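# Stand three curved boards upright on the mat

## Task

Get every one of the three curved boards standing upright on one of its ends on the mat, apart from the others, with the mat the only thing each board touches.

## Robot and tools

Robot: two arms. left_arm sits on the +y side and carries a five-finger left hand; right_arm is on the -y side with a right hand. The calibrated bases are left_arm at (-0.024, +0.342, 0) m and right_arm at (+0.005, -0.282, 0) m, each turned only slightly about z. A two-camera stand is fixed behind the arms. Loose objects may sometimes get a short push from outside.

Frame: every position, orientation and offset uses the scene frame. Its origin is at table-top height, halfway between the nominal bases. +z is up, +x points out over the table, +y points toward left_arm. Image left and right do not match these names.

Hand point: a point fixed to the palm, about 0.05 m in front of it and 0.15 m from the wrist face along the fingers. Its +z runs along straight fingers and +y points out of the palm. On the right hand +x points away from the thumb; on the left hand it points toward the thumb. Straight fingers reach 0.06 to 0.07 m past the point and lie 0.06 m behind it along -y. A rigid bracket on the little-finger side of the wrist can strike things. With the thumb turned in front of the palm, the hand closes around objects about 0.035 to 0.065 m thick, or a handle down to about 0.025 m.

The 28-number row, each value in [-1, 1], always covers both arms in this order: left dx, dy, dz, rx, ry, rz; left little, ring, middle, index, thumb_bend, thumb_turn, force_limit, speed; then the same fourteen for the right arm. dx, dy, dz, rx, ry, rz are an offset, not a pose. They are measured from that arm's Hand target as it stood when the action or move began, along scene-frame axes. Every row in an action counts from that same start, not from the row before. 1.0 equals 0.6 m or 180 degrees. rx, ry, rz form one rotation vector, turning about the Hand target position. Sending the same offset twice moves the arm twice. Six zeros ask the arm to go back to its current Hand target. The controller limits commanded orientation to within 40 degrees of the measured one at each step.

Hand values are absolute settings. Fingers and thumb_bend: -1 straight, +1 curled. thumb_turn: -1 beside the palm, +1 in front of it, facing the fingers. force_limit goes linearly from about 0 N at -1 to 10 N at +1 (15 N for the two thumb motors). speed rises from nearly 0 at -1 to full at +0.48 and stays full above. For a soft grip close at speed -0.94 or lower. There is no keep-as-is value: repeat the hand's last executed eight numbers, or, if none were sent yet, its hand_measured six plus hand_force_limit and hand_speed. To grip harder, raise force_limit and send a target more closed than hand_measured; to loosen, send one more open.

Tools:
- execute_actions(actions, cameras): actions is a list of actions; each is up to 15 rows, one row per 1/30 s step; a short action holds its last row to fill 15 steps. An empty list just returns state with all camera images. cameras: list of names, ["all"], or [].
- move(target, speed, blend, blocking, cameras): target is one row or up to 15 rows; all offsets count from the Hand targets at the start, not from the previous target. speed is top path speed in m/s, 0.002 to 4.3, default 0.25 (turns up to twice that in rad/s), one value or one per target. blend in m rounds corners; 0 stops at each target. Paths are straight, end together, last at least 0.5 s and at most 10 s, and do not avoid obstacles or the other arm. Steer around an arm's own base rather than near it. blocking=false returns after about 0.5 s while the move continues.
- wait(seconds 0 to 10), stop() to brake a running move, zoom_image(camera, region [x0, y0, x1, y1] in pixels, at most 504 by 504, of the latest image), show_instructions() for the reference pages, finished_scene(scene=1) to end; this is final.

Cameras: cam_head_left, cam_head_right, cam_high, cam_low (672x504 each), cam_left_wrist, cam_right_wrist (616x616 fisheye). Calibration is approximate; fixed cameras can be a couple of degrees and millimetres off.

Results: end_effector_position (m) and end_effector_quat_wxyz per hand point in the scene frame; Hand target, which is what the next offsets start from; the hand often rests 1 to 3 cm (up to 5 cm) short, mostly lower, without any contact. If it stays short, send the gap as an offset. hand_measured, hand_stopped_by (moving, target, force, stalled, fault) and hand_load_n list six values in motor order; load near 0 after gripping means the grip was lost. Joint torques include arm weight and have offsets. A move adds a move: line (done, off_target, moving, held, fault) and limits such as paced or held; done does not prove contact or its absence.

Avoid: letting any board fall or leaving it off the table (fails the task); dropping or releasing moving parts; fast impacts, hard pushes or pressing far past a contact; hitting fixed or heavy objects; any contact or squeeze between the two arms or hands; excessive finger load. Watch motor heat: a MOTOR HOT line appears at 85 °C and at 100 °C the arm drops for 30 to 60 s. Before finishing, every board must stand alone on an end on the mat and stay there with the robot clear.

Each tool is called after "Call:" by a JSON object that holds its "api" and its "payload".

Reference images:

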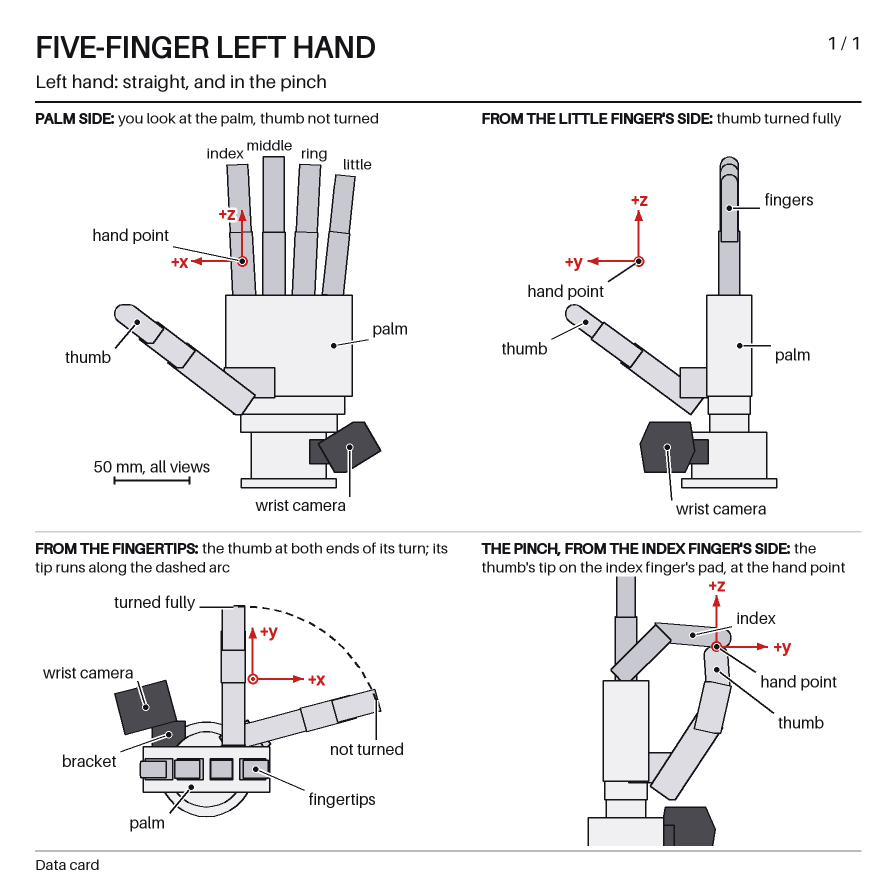

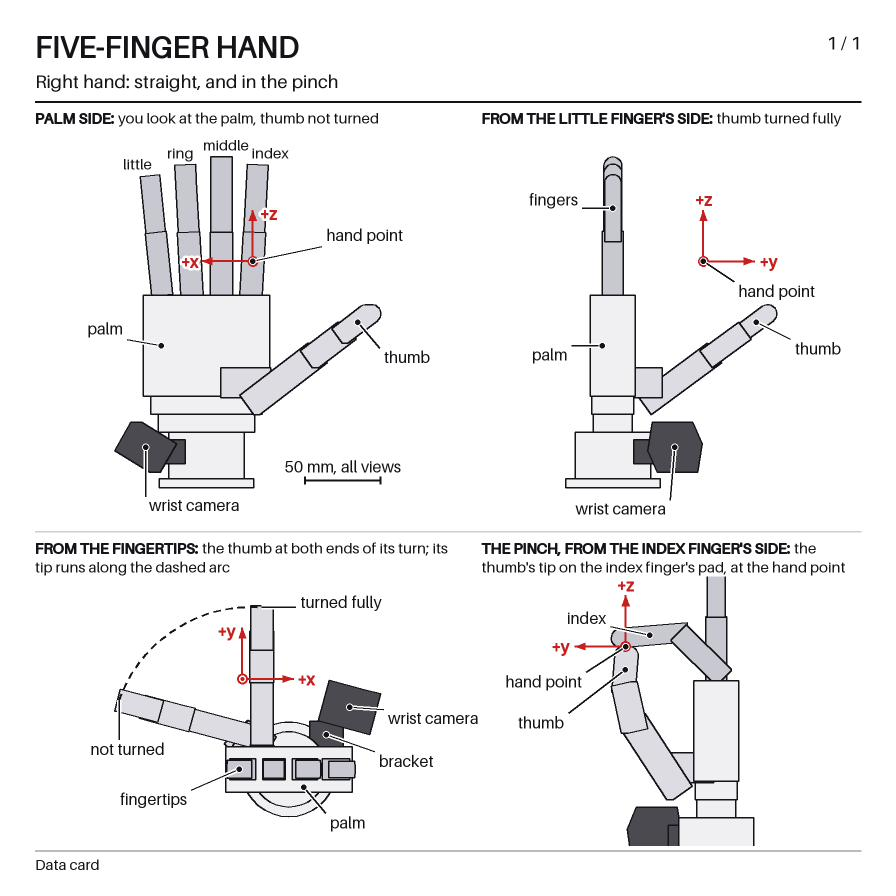

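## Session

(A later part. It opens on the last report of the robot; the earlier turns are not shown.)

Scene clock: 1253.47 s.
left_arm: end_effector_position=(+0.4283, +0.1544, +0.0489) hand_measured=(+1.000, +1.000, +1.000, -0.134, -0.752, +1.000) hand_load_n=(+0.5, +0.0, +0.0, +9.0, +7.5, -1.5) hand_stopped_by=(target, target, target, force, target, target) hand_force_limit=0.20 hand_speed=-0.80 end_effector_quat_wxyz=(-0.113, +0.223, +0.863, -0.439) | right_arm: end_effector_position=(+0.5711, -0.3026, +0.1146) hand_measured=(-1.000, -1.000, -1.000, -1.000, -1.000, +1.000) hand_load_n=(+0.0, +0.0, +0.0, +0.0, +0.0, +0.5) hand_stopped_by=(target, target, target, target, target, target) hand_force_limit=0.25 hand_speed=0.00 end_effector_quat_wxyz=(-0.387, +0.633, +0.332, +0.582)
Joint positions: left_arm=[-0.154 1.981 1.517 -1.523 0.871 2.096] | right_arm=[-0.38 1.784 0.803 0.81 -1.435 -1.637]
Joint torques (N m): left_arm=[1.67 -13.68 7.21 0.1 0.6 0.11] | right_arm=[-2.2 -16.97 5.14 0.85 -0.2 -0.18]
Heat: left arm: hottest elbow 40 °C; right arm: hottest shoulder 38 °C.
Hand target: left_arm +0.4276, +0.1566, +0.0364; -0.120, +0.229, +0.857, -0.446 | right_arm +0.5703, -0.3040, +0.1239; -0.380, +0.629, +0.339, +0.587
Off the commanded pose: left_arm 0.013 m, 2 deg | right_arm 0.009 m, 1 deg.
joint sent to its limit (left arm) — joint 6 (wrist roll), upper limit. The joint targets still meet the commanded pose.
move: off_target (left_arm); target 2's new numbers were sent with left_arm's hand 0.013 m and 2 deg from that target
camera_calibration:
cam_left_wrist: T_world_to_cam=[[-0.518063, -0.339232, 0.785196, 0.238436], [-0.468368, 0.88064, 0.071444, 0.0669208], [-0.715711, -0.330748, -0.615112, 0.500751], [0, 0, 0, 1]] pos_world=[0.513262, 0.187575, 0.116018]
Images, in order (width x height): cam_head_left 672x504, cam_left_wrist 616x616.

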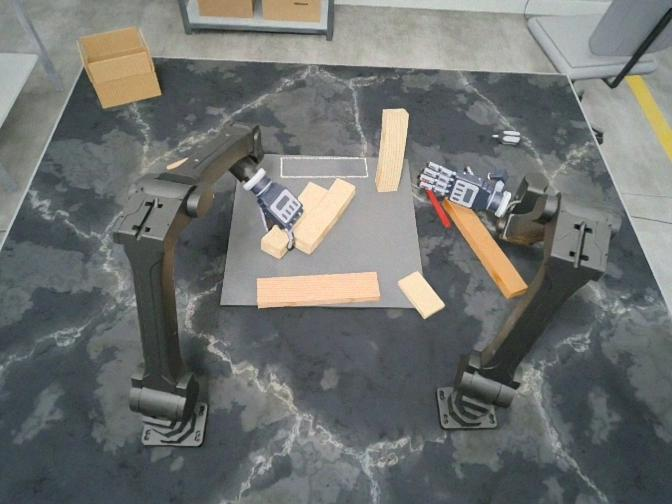

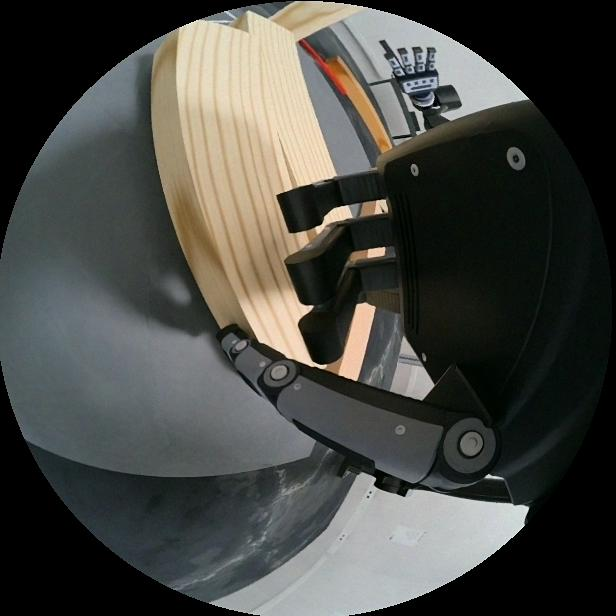

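Call:
{"api": "move", "payload": {"target": [[0, 0, 0.06, 0, 0, 0, 1, 1, 1, 0.1, -0.75, 1, 0.2, -0.8, 0, 0, 0, 0, 0, 0, -1, -1, -1, -1, -1, 1, 0.25, 0],[-0.017, 0.23, 0.06, 0, 0, 0, 1, 1, 1, 0.1, -0.75, 1, 0.2, -0.8, 0, 0, 0, 0, 0, 0, -1, -1, -1, -1, -1, 1, 0.25, 0],[-0.017, 0.23, 0.01, 0, 0, 0, 1, 1, 1, 0.1, -0.75, 1, 0.2, -0.8, 0, 0, 0, 0, 0, 0, -1, -1, -1, -1, -1, 1, 0.25, 0]], "speed": [0.08, 0.1, 0.1], "blend": [0.01, 0.01, 0], "cameras": ["cam_left_wrist", "cam_head_left", "cam_high"]}}

Scene clock: 1288.70 s.
left_arm: end_effector_position=(+0.4177, +0.2876, +0.0530) hand_measured=(+1.000, +1.000, +1.000, -0.134, -0.752, +1.000) hand_load_n=(+0.0, +0.0, +0.0, +7.0, +8.0, -1.5) hand_stopped_by=(target, target, target, force, target, target) hand_force_limit=0.20 hand_speed=-0.80 end_effector_quat_wxyz=(-0.101, +0.147, +0.907, -0.382) | right_arm: end_effector_position=(+0.5711, -0.3026, +0.1146) hand_measured=(-1.000, -1.000, -1.000, -1.000, -1.000, +1.000) hand_load_n=(+0.0, +0.0, +0.0, +0.0, +0.0, +0.0) hand_stopped_by=(target, target, target, target, target, target) hand_force_limit=0.25 hand_speed=0.00 end_effector_quat_wxyz=(-0.387, +0.633, +0.332, +0.582)
Joint positions: left_arm=[0.069 1.9 1.431 -1.546 0.706 2.106] | right_arm=[-0.38 1.784 0.803 0.81 -1.435 -1.637]
Joint torques (N m): left_arm=[2.02 -12.86 7.2 0.23 0.31 0] | right_arm=[-2.14 -16.97 5.16 0.85 -0.2 -0.18]
Heat: left arm: hottest elbow 40 °C; right arm: hottest shoulder 38 °C.
Hand target: left_arm +0.4174, +0.2947, +0.0425; -0.120, +0.229, +0.857, -0.446 | right_arm +0.5703, -0.3040, +0.1239; -0.380, +0.629, +0.339, +0.587
Off the commanded pose: left_arm 0.013 m, 13 deg | right_arm 0.009 m, 1 deg.
joint sent to its limit (left arm) — joint 6 (wrist roll), upper limit. The joint targets are off in orientation, not in position.
move: off_target (left_arm)
camera_calibration:
cam_left_wrist: T_world_to_cam=[[-0.446279, -0.522975, 0.726176, 0.301023], [-0.589663, 0.782246, 0.200972, 0.0164], [-0.673151, -0.33851, -0.657479, 0.526486], [0, 0, 0, 1]] pos_world=[0.498415, 0.322819, 0.124262]
Images, in order (width x height): cam_head_left 672x504, cam_high 672x504, cam_left_wrist 616x616.

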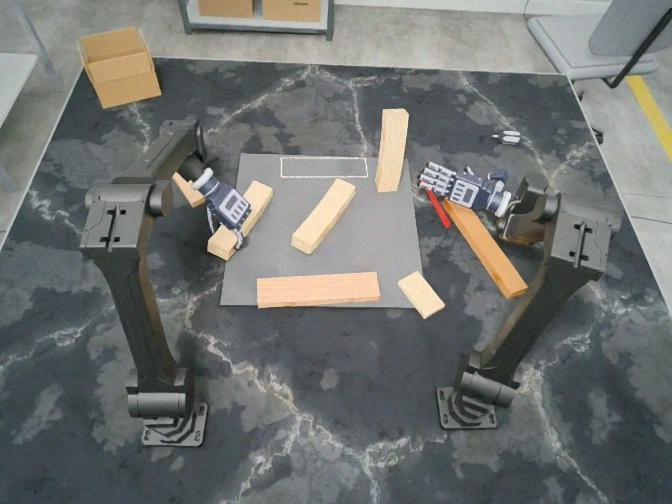

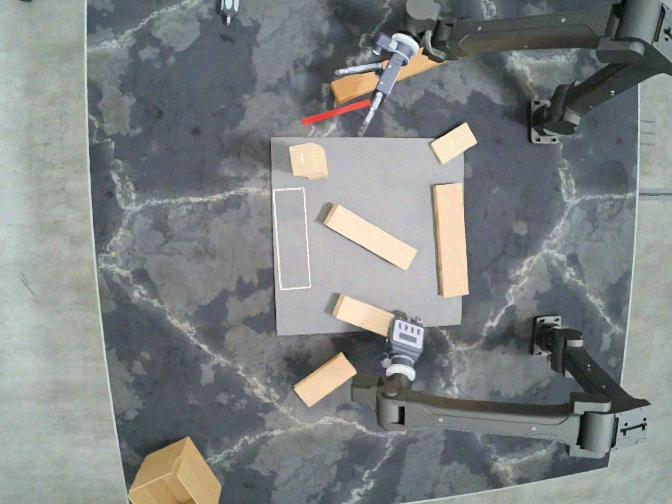

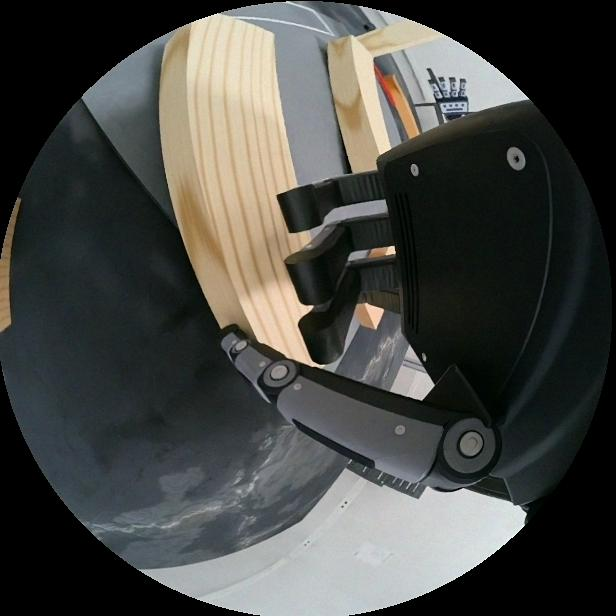

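Call:
{"api": "move", "payload": {"target": [[0, 0, 0, 0, 0, 0, 1, 1, 1, -1, -1, 1, 0.2, 0, 0, 0, 0, 0, 0, 0, -1, -1, -1, -1, -1, 1, 0.25, 0],[0, 0, 0.1, 0, 0, 0, 1, 1, 1, -1, -1, 1, 0.2, 0, 0, 0, 0, 0, 0, 0, -1, -1, -1, -1, -1, 1, 0.25, 0],[0.143, -0.053, 0.1, 0, 0, 0.05, -1, -1, -1, -1, -1, 1, 0.2, 0, 0, 0, 0, 0, 0, 0, -1, -1, -1, -1, -1, 1, 0.25, 0]], "speed": [0.1, 0.12, 0.15], "blend": [0, 0, 0], "cameras": ["cam_left_wrist", "cam_head_left", "cam_head_right"]}}

Call:
{"api": "zoom_image", "payload": {"camera": "cam_left_wrist", "region": [100, 50, 450, 400]}}

Call:
{"api": "zoom_image", "payload": {"camera": "cam_head_left", "region": [190, 160, 310, 280]}}

Scene clock: 1309.50 s.
left_arm: end_effector_position=(+0.4894, +0.2653, +0.0973) hand_measured=(-1.000, -1.000, -1.000, -1.000, -1.000, +1.000) hand_load_n=(+0.0, +0.0, +0.0, +0.0, +0.0, +0.0) hand_stopped_by=(target, target, target, target, target, target) hand_force_limit=0.20 hand_speed=0.00 end_effector_quat_wxyz=(-0.058, +0.137, +0.887, -0.437) | right_arm: end_effector_position=(+0.5711, -0.3026, +0.1146) hand_measured=(-1.000, -1.000, -1.000, -1.000, -1.000, +1.000) hand_load_n=(+0.0, +0.0, +0.0, +0.0, +0.0, +0.5) hand_stopped_by=(target, target, target, target, target, target) hand_force_limit=0.25 hand_speed=0.00 end_effector_quat_wxyz=(-0.387, +0.633, +0.332, +0.582)
Joint positions: left_arm=[0.069 1.996 1.69 -1.664 0.845 2.106] | right_arm=[-0.38 1.784 0.803 0.81 -1.435 -1.637]
Joint torques (N m): left_arm=[0.67 -14.62 12.29 -0.84 0.67 0.01] | right_arm=[-2.2 -16.97 5.16 0.84 -0.2 -0.18]
Heat: left arm: hottest elbow 41 °C; right arm: hottest shoulder 38 °C.
Hand target: left_arm +0.5032, +0.2629, +0.1026; -0.085, +0.161, +0.872, -0.454 | right_arm +0.5703, -0.3040, +0.1239; -0.380, +0.629, +0.339, +0.587
Off the commanded pose: left_arm 0.015 m, 5 deg | right_arm 0.009 m, 1 deg.
joint sent to its limit (left arm) — joint 4 (wrist pitch), lower limit; joint 6 (wrist roll), upper limit. The joint targets are off in orientation, not in position.
move: off_target (left_arm); target 3's new numbers were sent with left_arm's hand 0.015 m and 5 deg from that target
camera_calibration:
cam_left_wrist: T_world_to_cam=[[-0.455859, -0.455656, 0.764572, 0.272157], [-0.641003, 0.764044, 0.0731578, 0.109684], [-0.617502, -0.456743, -0.640373, 0.598764], [0, 0, 0, 1]] pos_world=[0.564111, 0.313688, 0.167324]
Images, in order (width x height): cam_head_left 672x504, cam_head_right 672x504, cam_left_wrist 616x616.

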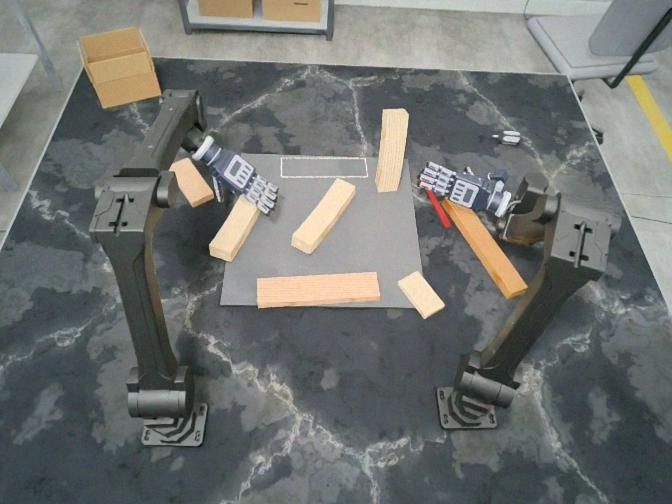

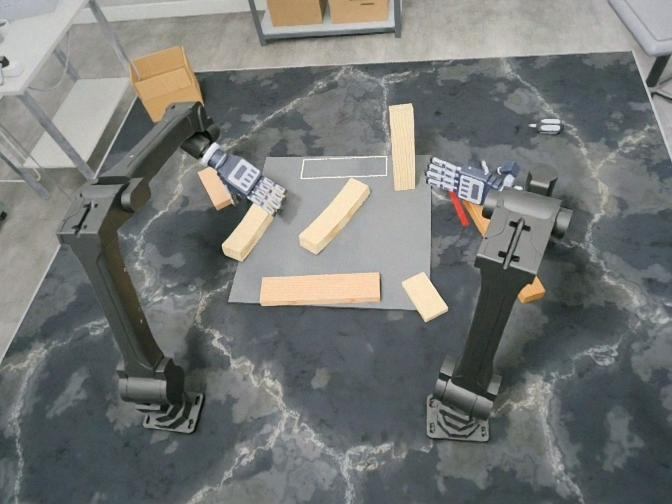

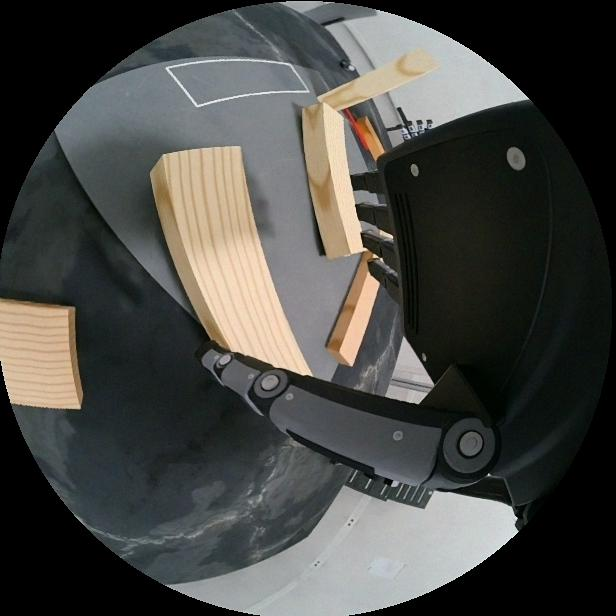

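Scaled by 1.440 from the camera's 616x616 image, which has a finer 880x880 frame.

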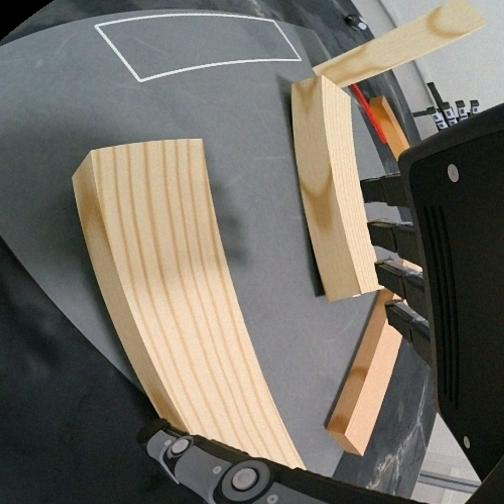

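Scaled by 4.200 from the camera's 672x504 image, which has a finer 960x720 frame.

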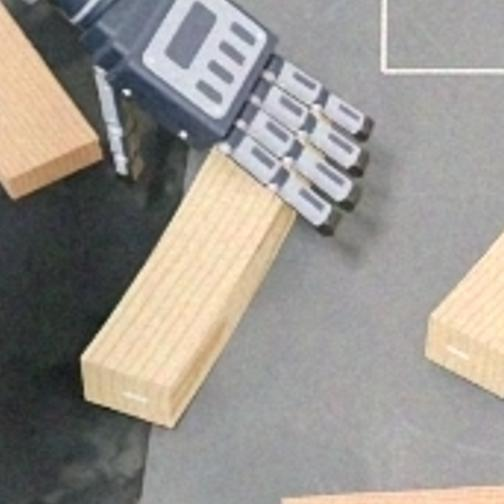

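Call:
{"api": "move", "payload": {"target": [0.017, -0.012, -0.086, 0, 0, 0, -1, -1, -1, -1, -1, 1, 0.2, 0, 0, 0, 0, 0, 0, 0, -1, -1, -1, -1, -1, 1, 0.25, 0], "speed": 0.12, "cameras": ["cam_left_wrist", "cam_head_left"]}}

Call:
{"api": "zoom_image", "payload": {"camera": "cam_left_wrist", "region": [100, 50, 450, 400]}}

Scene clock: 1335.43 s.
left_arm: end_effector_position=(+0.4962, +0.2606, +0.0471) hand_measured=(-1.000, -1.000, -1.000, -1.000, -1.000, +1.000) hand_load_n=(+0.0, +0.0, +0.0, +0.0, +0.0, +0.0) hand_stopped_by=(target, target, target, target, target, target) hand_force_limit=0.20 hand_speed=0.00 end_effector_quat_wxyz=(-0.093, +0.125, +0.883, -0.443) | right_arm: end_effector_position=(+0.5711, -0.3026, +0.1146) hand_measured=(-1.000, -1.000, -1.000, -1.000, -1.000, +1.000) hand_load_n=(-0.5, +0.0, -0.5, +0.0, +0.0, +0.0) hand_stopped_by=(target, target, target, target, target, target) hand_force_limit=0.25 hand_speed=0.00 end_effector_quat_wxyz=(-0.387, +0.633, +0.332, +0.582)
Joint positions: left_arm=[0.06 2.115 1.725 -1.656 0.845 2.106] | right_arm=[-0.38 1.784 0.803 0.81 -1.435 -1.637]
Joint torques (N m): left_arm=[0.21 -16.26 11.6 -0.12 0.53 0] | right_arm=[-2.2 -16.97 5.14 0.85 -0.2 -0.18]
Heat: left arm: hottest elbow 45 °C; right arm: hottest shoulder 38 °C.
Hand target: left_arm +0.5134, +0.2557, +0.0510; -0.085, +0.161, +0.872, -0.454 | right_arm +0.5703, -0.3040, +0.1239; -0.380, +0.629, +0.339, +0.587
Off the commanded pose: left_arm 0.018 m, 5 deg | right_arm 0.009 m, 1 deg.
joint sent to its limit (left arm) — joint 6 (wrist roll), upper limit. The joint targets are off in orientation, not in position.
move: off_target (left_arm)
camera_calibration:
cam_left_wrist: T_world_to_cam=[[-0.401168, -0.449053, 0.798383, 0.281083], [-0.626404, 0.770427, 0.118576, 0.110135], [-0.668343, -0.452542, -0.590359, 0.590479], [0, 0, 0, 1]] pos_world=[0.576392, 0.308587, 0.111123]
Images, in order (width x height): cam_head_left 672x504, cam_left_wrist 616x616.

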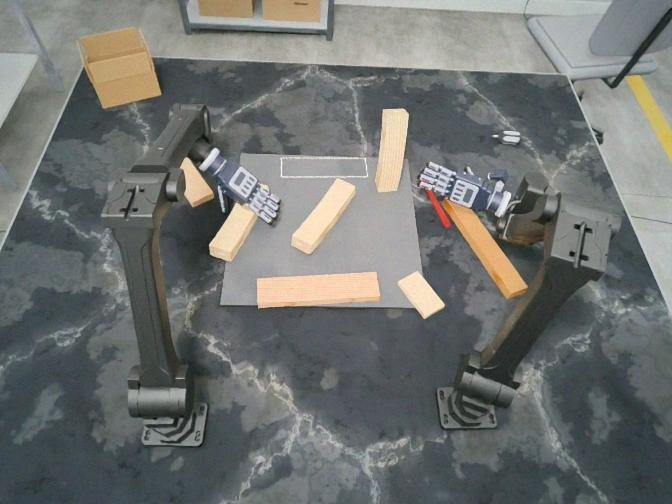

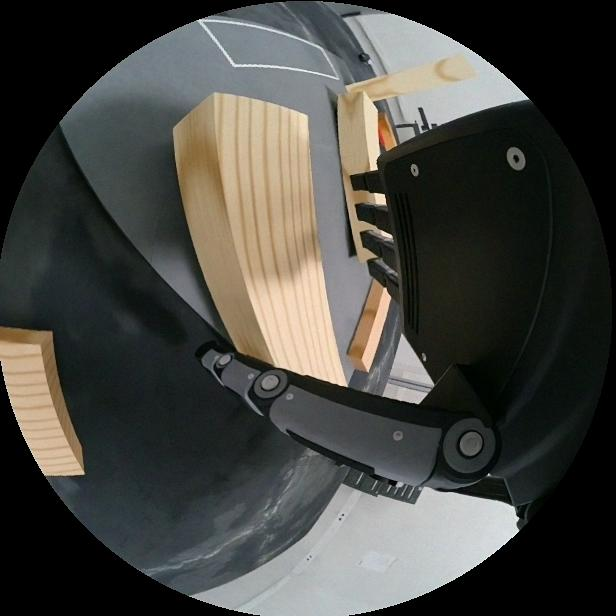

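Scaled by 1.440 from the camera's 616x616 image, which has a finer 880x880 frame.

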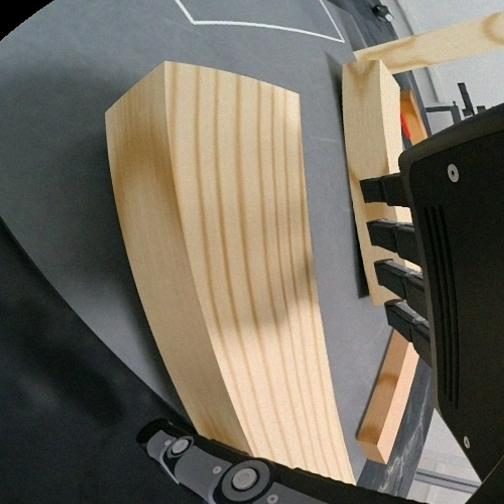

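Call:
{"api": "move", "payload": {"target": [[0.006, -0.004, -0.016, 0, 0, 0, -1, -1, -1, -1, -1, 1, 0.2, 0, 0, 0, 0, 0, 0, 0, -1, -1, -1, -1, -1, 1, 0.25, 0],[0.006, -0.004, -0.016, 0, 0, 0, -0.5, -0.4, 0.1, 0.1, -0.75, 1, 0.2, -0.8, 0, 0, 0, 0, 0, 0, -1, -1, -1, -1, -1, 1, 0.25, 0]], "speed": 0.1, "cameras": ["cam_left_wrist", "cam_head_left"]}}

Call:
{"api": "zoom_image", "payload": {"camera": "cam_left_wrist", "region": [100, 50, 450, 400]}}

Scene clock: 1347.27 s.
left_arm: end_effector_position=(+0.4993, +0.2584, +0.0423) hand_measured=(-0.500, -0.400, -0.154, -0.136, -0.754, +1.000) hand_load_n=(+0.0, +0.0, +4.5, +7.5, +11.5, -1.5) hand_stopped_by=(target, target, force, force, target, target) hand_force_limit=0.20 hand_speed=-0.80 end_effector_quat_wxyz=(-0.091, +0.128, +0.883, -0.443) | right_arm: end_effector_position=(+0.5711, -0.3026, +0.1146) hand_measured=(-1.000, -1.000, -1.000, -1.000, -1.000, +1.000) hand_load_n=(+0.0, +0.0, +0.0, +0.0, +0.0, +0.5) hand_stopped_by=(target, target, target, target, target, target) hand_force_limit=0.25 hand_speed=0.00 end_effector_quat_wxyz=(-0.387, +0.633, +0.332, +0.582)
Joint positions: left_arm=[0.055 2.124 1.729 -1.645 0.846 2.106] | right_arm=[-0.38 1.784 0.803 0.81 -1.435 -1.637]
Joint torques (N m): left_arm=[0.21 -15.56 11.74 -0.01 0.56 0] | right_arm=[-2.14 -16.91 5.15 0.85 -0.2 -0.18]
Heat: left arm: hottest elbow 45 °C; right arm: hottest shoulder 38 °C.
Hand target: left_arm +0.5170, +0.2533, +0.0413; -0.085, +0.161, +0.872, -0.454 | right_arm +0.5703, -0.3040, +0.1239; -0.380, +0.629, +0.339, +0.587
Off the commanded pose: left_arm 0.019 m, 4 deg | right_arm 0.009 m, 1 deg.
joint sent to its limit (left arm) — joint 6 (wrist roll), upper limit. The joint targets are off in orientation, not in position.
move: off_target (left_arm); target 2's new numbers were sent with left_arm's hand 0.020 m and 4 deg from that target
camera_calibration:
cam_left_wrist: T_world_to_cam=[[-0.407764, -0.447146, 0.796108, 0.288039], [-0.624153, 0.77288, 0.11441, 0.112779], [-0.666454, -0.450242, -0.594241, 0.587365], [0, 0, 0, 1]] pos_world=[0.579295, 0.306087, 0.106823]
Images, in order (width x height): cam_head_left 672x504, cam_left_wrist 616x616.

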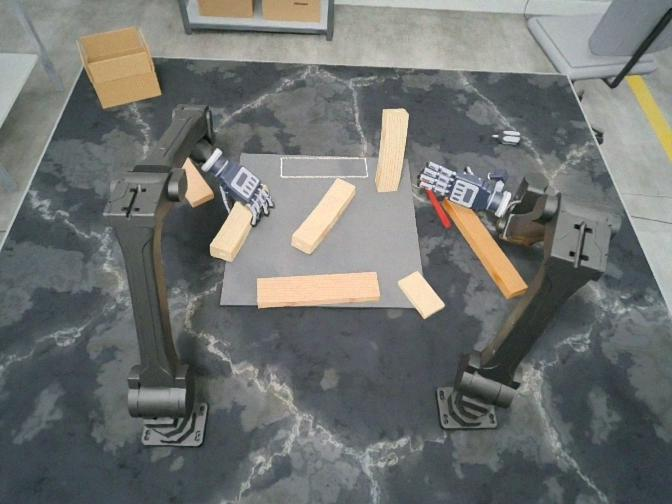

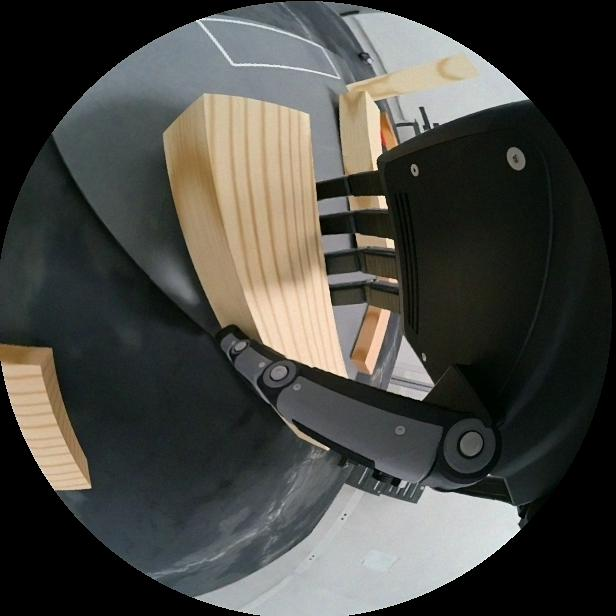

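Scaled by 1.440 from the camera's 616x616 image, which has a finer 880x880 frame.

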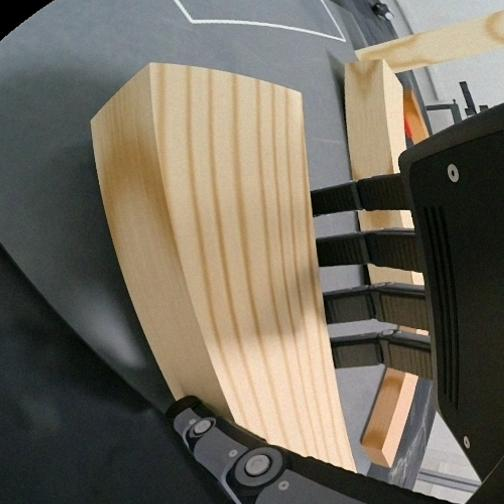

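Call:
{"api": "move", "payload": {"target": [[0, 0, 0.2, 0, 0, 0, -0.5, -0.4, 0.1, 0.1, -0.75, 1, 0.2, -0.8, 0, 0, 0, 0, 0, 0, -1, -1, -1, -1, -1, 1, 0.25, 0],[-0.065, -0.082, 0.25, -0.0987, -0.5657, 0.0794, -0.5, -0.4, 0.1, 0.1, -0.75, 1, 0.2, -0.8, 0, 0, 0, 0, 0, 0, -1, -1, -1, -1, -1, 1, 0.25, 0]], "speed": [0.12, 0.2], "blend": [0.03, 0], "cameras": ["all"]}}

Scene clock: 1390.97 s.
left_arm: end_effector_position=(+0.4771, +0.2094, +0.1771) hand_measured=(-0.500, -0.400, -0.154, -0.136, -0.754, +1.000) hand_load_n=(+0.0, +0.0, +4.0, +8.0, +12.0, +0.5) hand_stopped_by=(target, target, force, force, target, target) hand_force_limit=0.20 hand_speed=-0.80 end_effector_quat_wxyz=(+0.676, +0.355, +0.577, -0.289) | right_arm: end_effector_position=(+0.5711, -0.3026, +0.1146) hand_measured=(-1.000, -1.000, -1.000, -1.000, -1.000, +1.000) hand_load_n=(+0.0, +0.0, +0.0, +0.0, +0.0, +0.0) hand_stopped_by=(target, target, target, target, target, target) hand_force_limit=0.25 hand_speed=0.00 end_effector_quat_wxyz=(-0.387, +0.633, +0.332, +0.582)
Joint positions: left_arm=[-0.007 1.556 0.473 1.22 0.923 1.61] | right_arm=[-0.38 1.784 0.803 0.81 -1.435 -1.637]
Joint torques (N m): left_arm=[0.09 -8.06 6.57 3.23 -0.27 0.13] | right_arm=[-2.2 -17.03 5.14 0.85 -0.2 -0.17]
Heat: left arm: hottest elbow 47 °C; right arm: hottest shoulder 38 °C.
Hand target: left_arm +0.4780, +0.2041, +0.1912; +0.691, +0.366, +0.557, -0.281 | right_arm +0.5703, -0.3040, +0.1239; -0.380, +0.629, +0.339, +0.587
Off the commanded pose: left_arm 0.015 m, 3 deg | right_arm 0.009 m, 1 deg.
move: off_target (left_arm)
camera_calibration:
cam_left_wrist: T_world_to_cam=[[-0.729802, -0.533786, -0.427155, 0.538187], [0.0727035, 0.560668, -0.824843, -0.000321571], [0.679782, -0.633027, -0.370368, -0.0130931], [0, 0, 0, 1]] pos_world=[0.401693, 0.279169, 0.224775]
cam_right_wrist: T_world_to_cam=[[0.889083, -0.419857, 0.182348, -0.652875], [-0.113177, -0.587622, -0.801182, -0.0230829], [0.443533, 0.69168, -0.569963, 0.134417], [0, 0, 0, 1]] pos_world=[0.518229, -0.380652, 0.177169]

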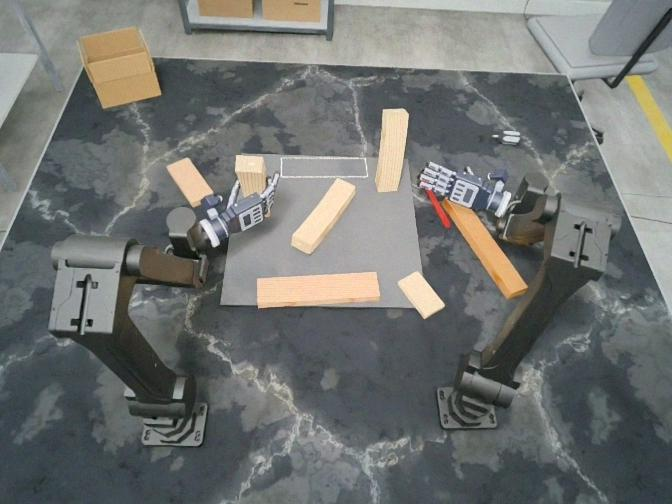

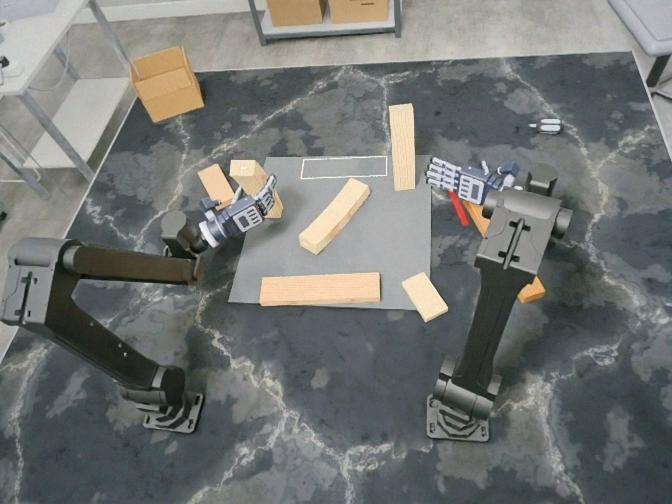

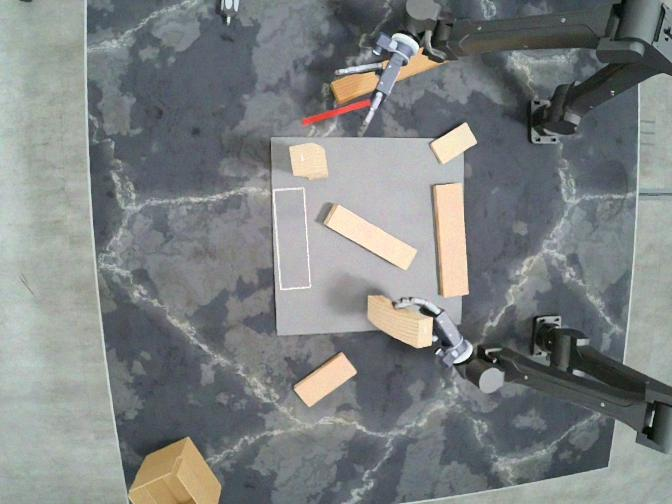

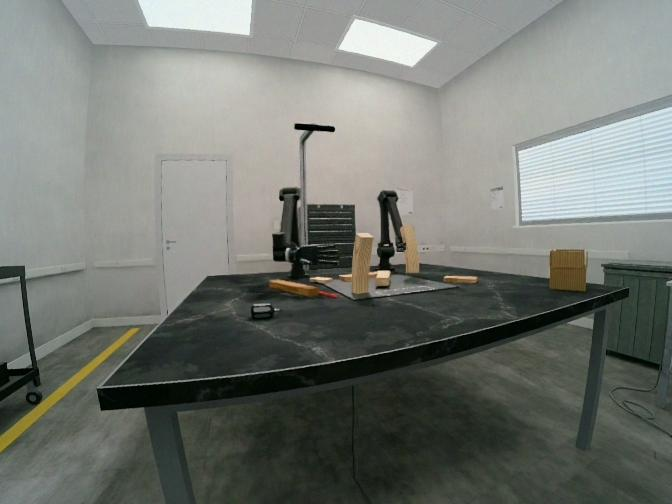

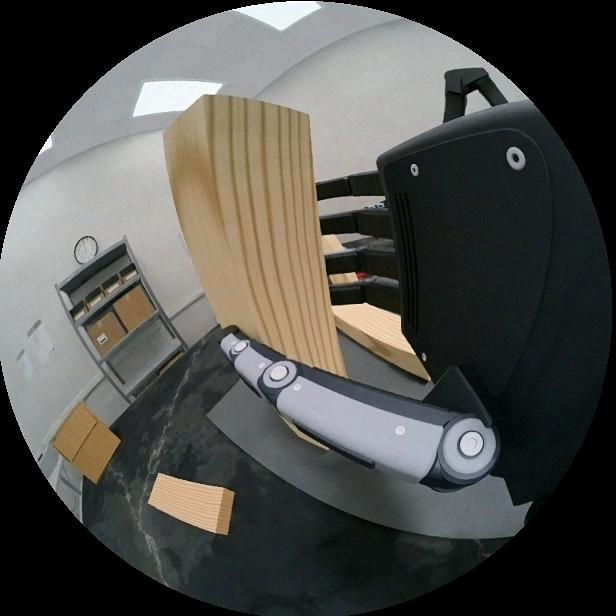

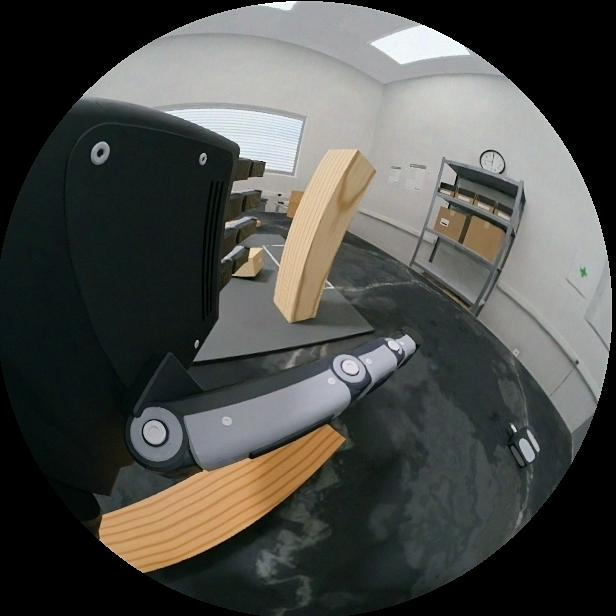

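Call:
{"api": "move", "payload": {"target": [-0.003, -0.003, -0.075, -0.015, 0.02, 0, -0.5, -0.4, 0.1, 0.1, -0.75, 1, 0.2, -0.8, 0, 0, 0, 0, 0, 0, -1, -1, -1, -1, -1, 1, 0.25, 0], "speed": 0.1, "cameras": ["cam_low", "cam_right_wrist", "cam_head_left"]}}

Call:
{"api": "zoom_image", "payload": {"camera": "cam_low", "region": [360, 205, 460, 295]}}

Call:
{"api": "zoom_image", "payload": {"camera": "cam_head_left", "region": [200, 130, 320, 250]}}

Scene clock: 1412.87 s.
left_arm: end_effector_position=(+0.4755, +0.2075, +0.1363) hand_measured=(-0.500, -0.400, -0.154, -0.136, -0.754, +1.000) hand_load_n=(+0.0, +0.0, +4.0, +7.0, +12.5, -1.5) hand_stopped_by=(target, target, force, force, target, target) hand_force_limit=0.20 hand_speed=-0.80 end_effector_quat_wxyz=(+0.671, +0.333, +0.587, -0.309) | right_arm: end_effector_position=(+0.5711, -0.3026, +0.1146) hand_measured=(-1.000, -1.000, -1.000, -1.000, -1.000, +1.000) hand_load_n=(+0.0, +0.0, +0.0, -0.5, +0.0, +0.0) hand_stopped_by=(target, target, target, target, target, target) hand_force_limit=0.25 hand_speed=0.00 end_effector_quat_wxyz=(-0.387, +0.633, +0.332, +0.582)
Joint positions: left_arm=[-0.013 1.709 0.459 1.397 0.907 1.539] | right_arm=[-0.38 1.784 0.803 0.81 -1.435 -1.637]
Joint torques (N m): left_arm=[0.21 -8.29 5.15 3.17 -0.22 0.02] | right_arm=[-2.2 -16.91 5.16 0.85 -0.2 -0.18]
Heat: left arm: hottest elbow 44 °C; right arm: hottest shoulder 38 °C.
Hand target: left_arm +0.4761, +0.2022, +0.1462; +0.682, +0.341, +0.571, -0.305 | right_arm +0.5703, -0.3040, +0.1239; -0.380, +0.629, +0.339, +0.587
Off the commanded pose: left_arm 0.011 m, 2 deg | right_arm 0.009 m, 1 deg.
move: off_target (left_arm)
camera_calibration:
cam_right_wrist: T_world_to_cam=[[0.889083, -0.419857, 0.182348, -0.652875], [-0.113177, -0.587622, -0.801182, -0.0230829], [0.443533, 0.69168, -0.569963, 0.134417], [0, 0, 0, 1]] pos_world=[0.518229, -0.380652, 0.177169]
Images, in order (width x height): cam_head_left 672x504, cam_low 672x504, cam_right_wrist 616x616.

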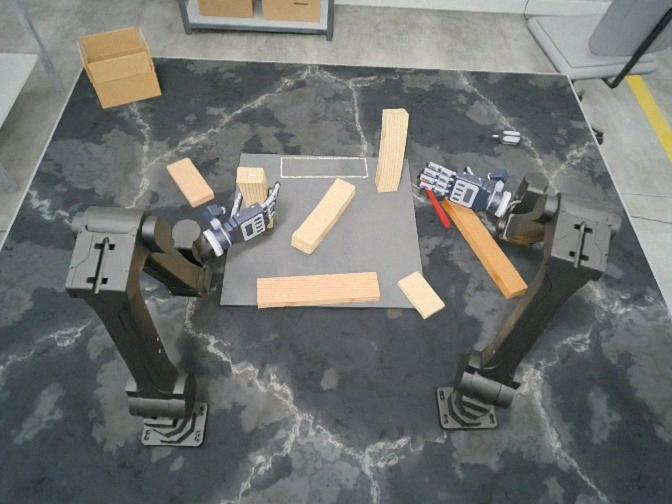

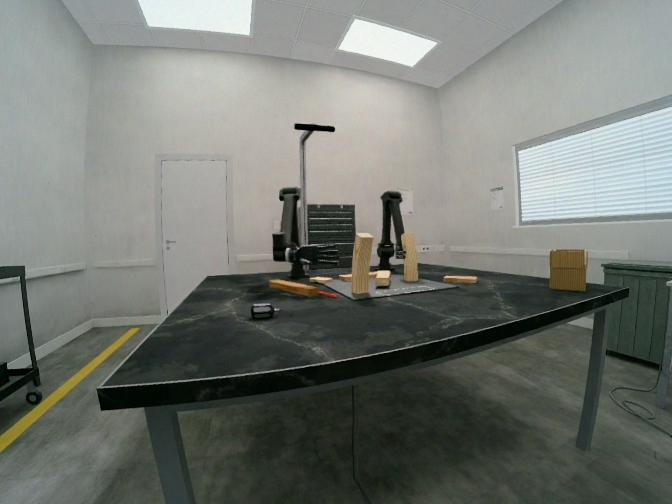

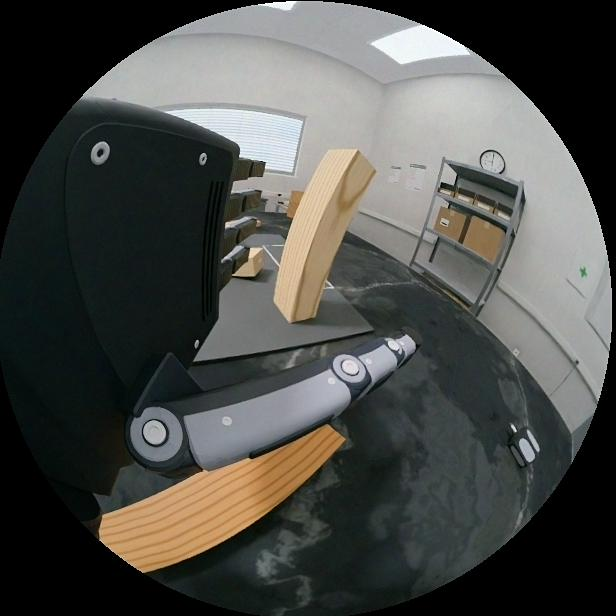

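Scaled by 5.040 from the camera's 672x504 image, which has a finer 960x720 frame.

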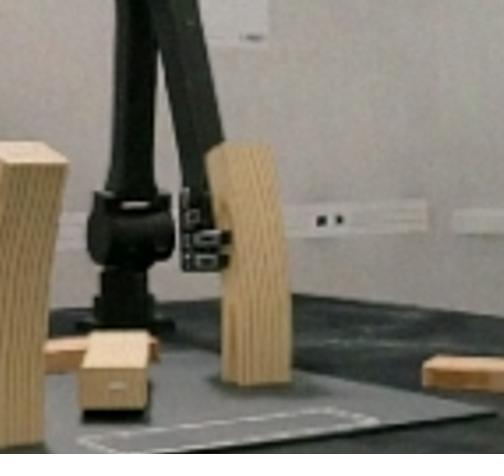

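Scaled by 4.200 from the camera's 672x504 image, which has a finer 960x720 frame.

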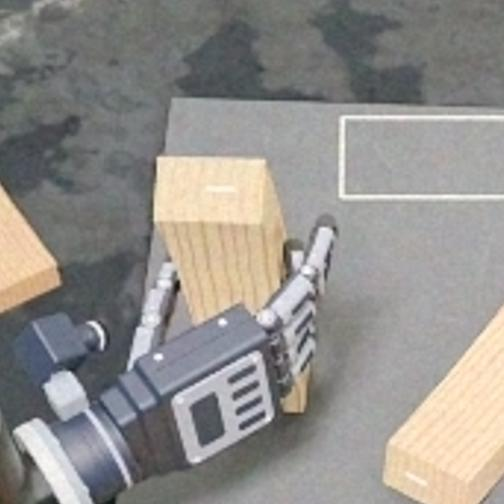

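Call:
{"api": "move", "payload": {"target": [0, 0, -0.026, 0, 0.006, 0, -0.5, -0.4, 0.1, 0.1, -0.75, 1, 0.2, -0.8, 0, 0, 0, 0, 0, 0, -1, -1, -1, -1, -1, 1, 0.25, 0], "speed": 0.06, "cameras": ["cam_low", "cam_right_wrist"]}}

Call:
{"api": "zoom_image", "payload": {"camera": "cam_low", "region": [360, 205, 460, 295]}}

Scene clock: 1428.87 s.
left_arm: end_effector_position=(+0.4754, +0.2075, +0.1343) hand_measured=(-0.500, -0.400, -0.154, -0.136, -0.754, +1.000) hand_load_n=(+0.0, +0.0, +5.0, +6.5, +11.5, -5.0) hand_stopped_by=(target, target, force, force, target, target) hand_force_limit=0.20 hand_speed=-0.80 end_effector_quat_wxyz=(+0.677, +0.335, +0.580, -0.306) | right_arm: end_effector_position=(+0.5711, -0.3026, +0.1146) hand_measured=(-1.000, -1.000, -1.000, -1.000, -1.000, +1.000) hand_load_n=(+0.0, +0.0, +0.0, +0.0, +0.0, +0.5) hand_stopped_by=(target, target, target, target, target, target) hand_force_limit=0.25 hand_speed=0.00 end_effector_quat_wxyz=(-0.387, +0.633, +0.332, +0.582)
Joint positions: left_arm=[-0.013 1.738 0.459 1.446 0.907 1.539] | right_arm=[-0.38 1.784 0.803 0.81 -1.435 -1.637]
Joint torques (N m): left_arm=[0.15 -6.95 4.89 2.22 -0.25 0.04] | right_arm=[-2.14 -16.97 5.15 0.85 -0.2 -0.17]
Heat: left arm: hottest elbow 42 °C; right arm: hottest shoulder 38 °C.
Hand target: left_arm +0.4761, +0.2023, +0.1306; +0.676, +0.338, +0.578, -0.308 | right_arm +0.5703, -0.3040, +0.1239; -0.380, +0.629, +0.339, +0.587
Off the commanded pose: left_arm 0.006 m, 0 deg | right_arm 0.009 m, 1 deg.
move: done
camera_calibration:
cam_right_wrist: T_world_to_cam=[[0.889083, -0.419857, 0.182348, -0.652875], [-0.113177, -0.587622, -0.801182, -0.0230829], [0.443533, 0.69168, -0.569963, 0.134417], [0, 0, 0, 1]] pos_world=[0.518229, -0.380652, 0.177169]
Images, in order (width x height): cam_low 672x504, cam_right_wrist 616x616.

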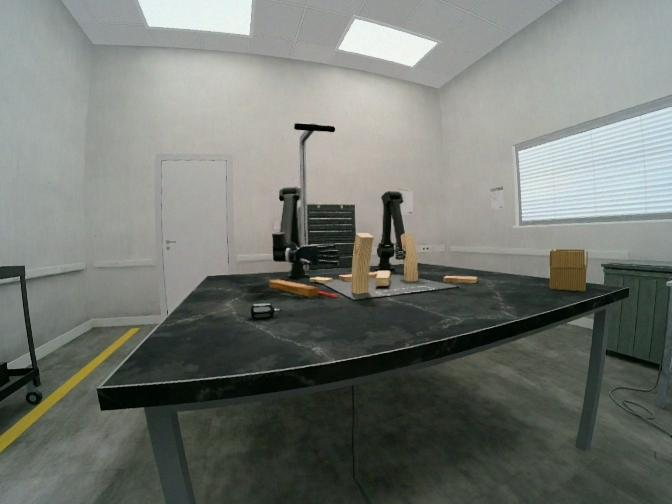

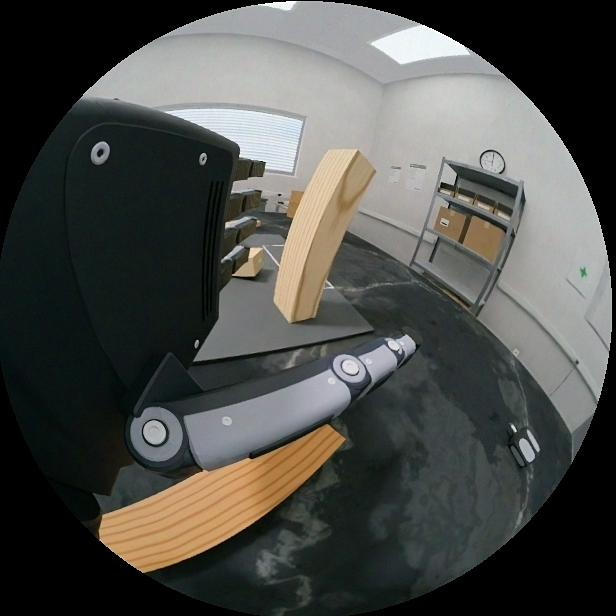

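Scaled by 5.040 from the camera's 672x504 image, which has a finer 960x720 frame.

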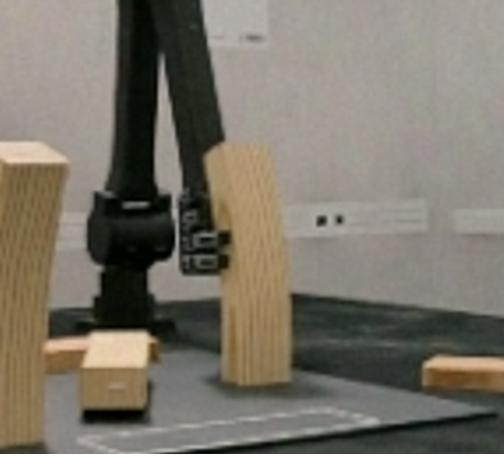

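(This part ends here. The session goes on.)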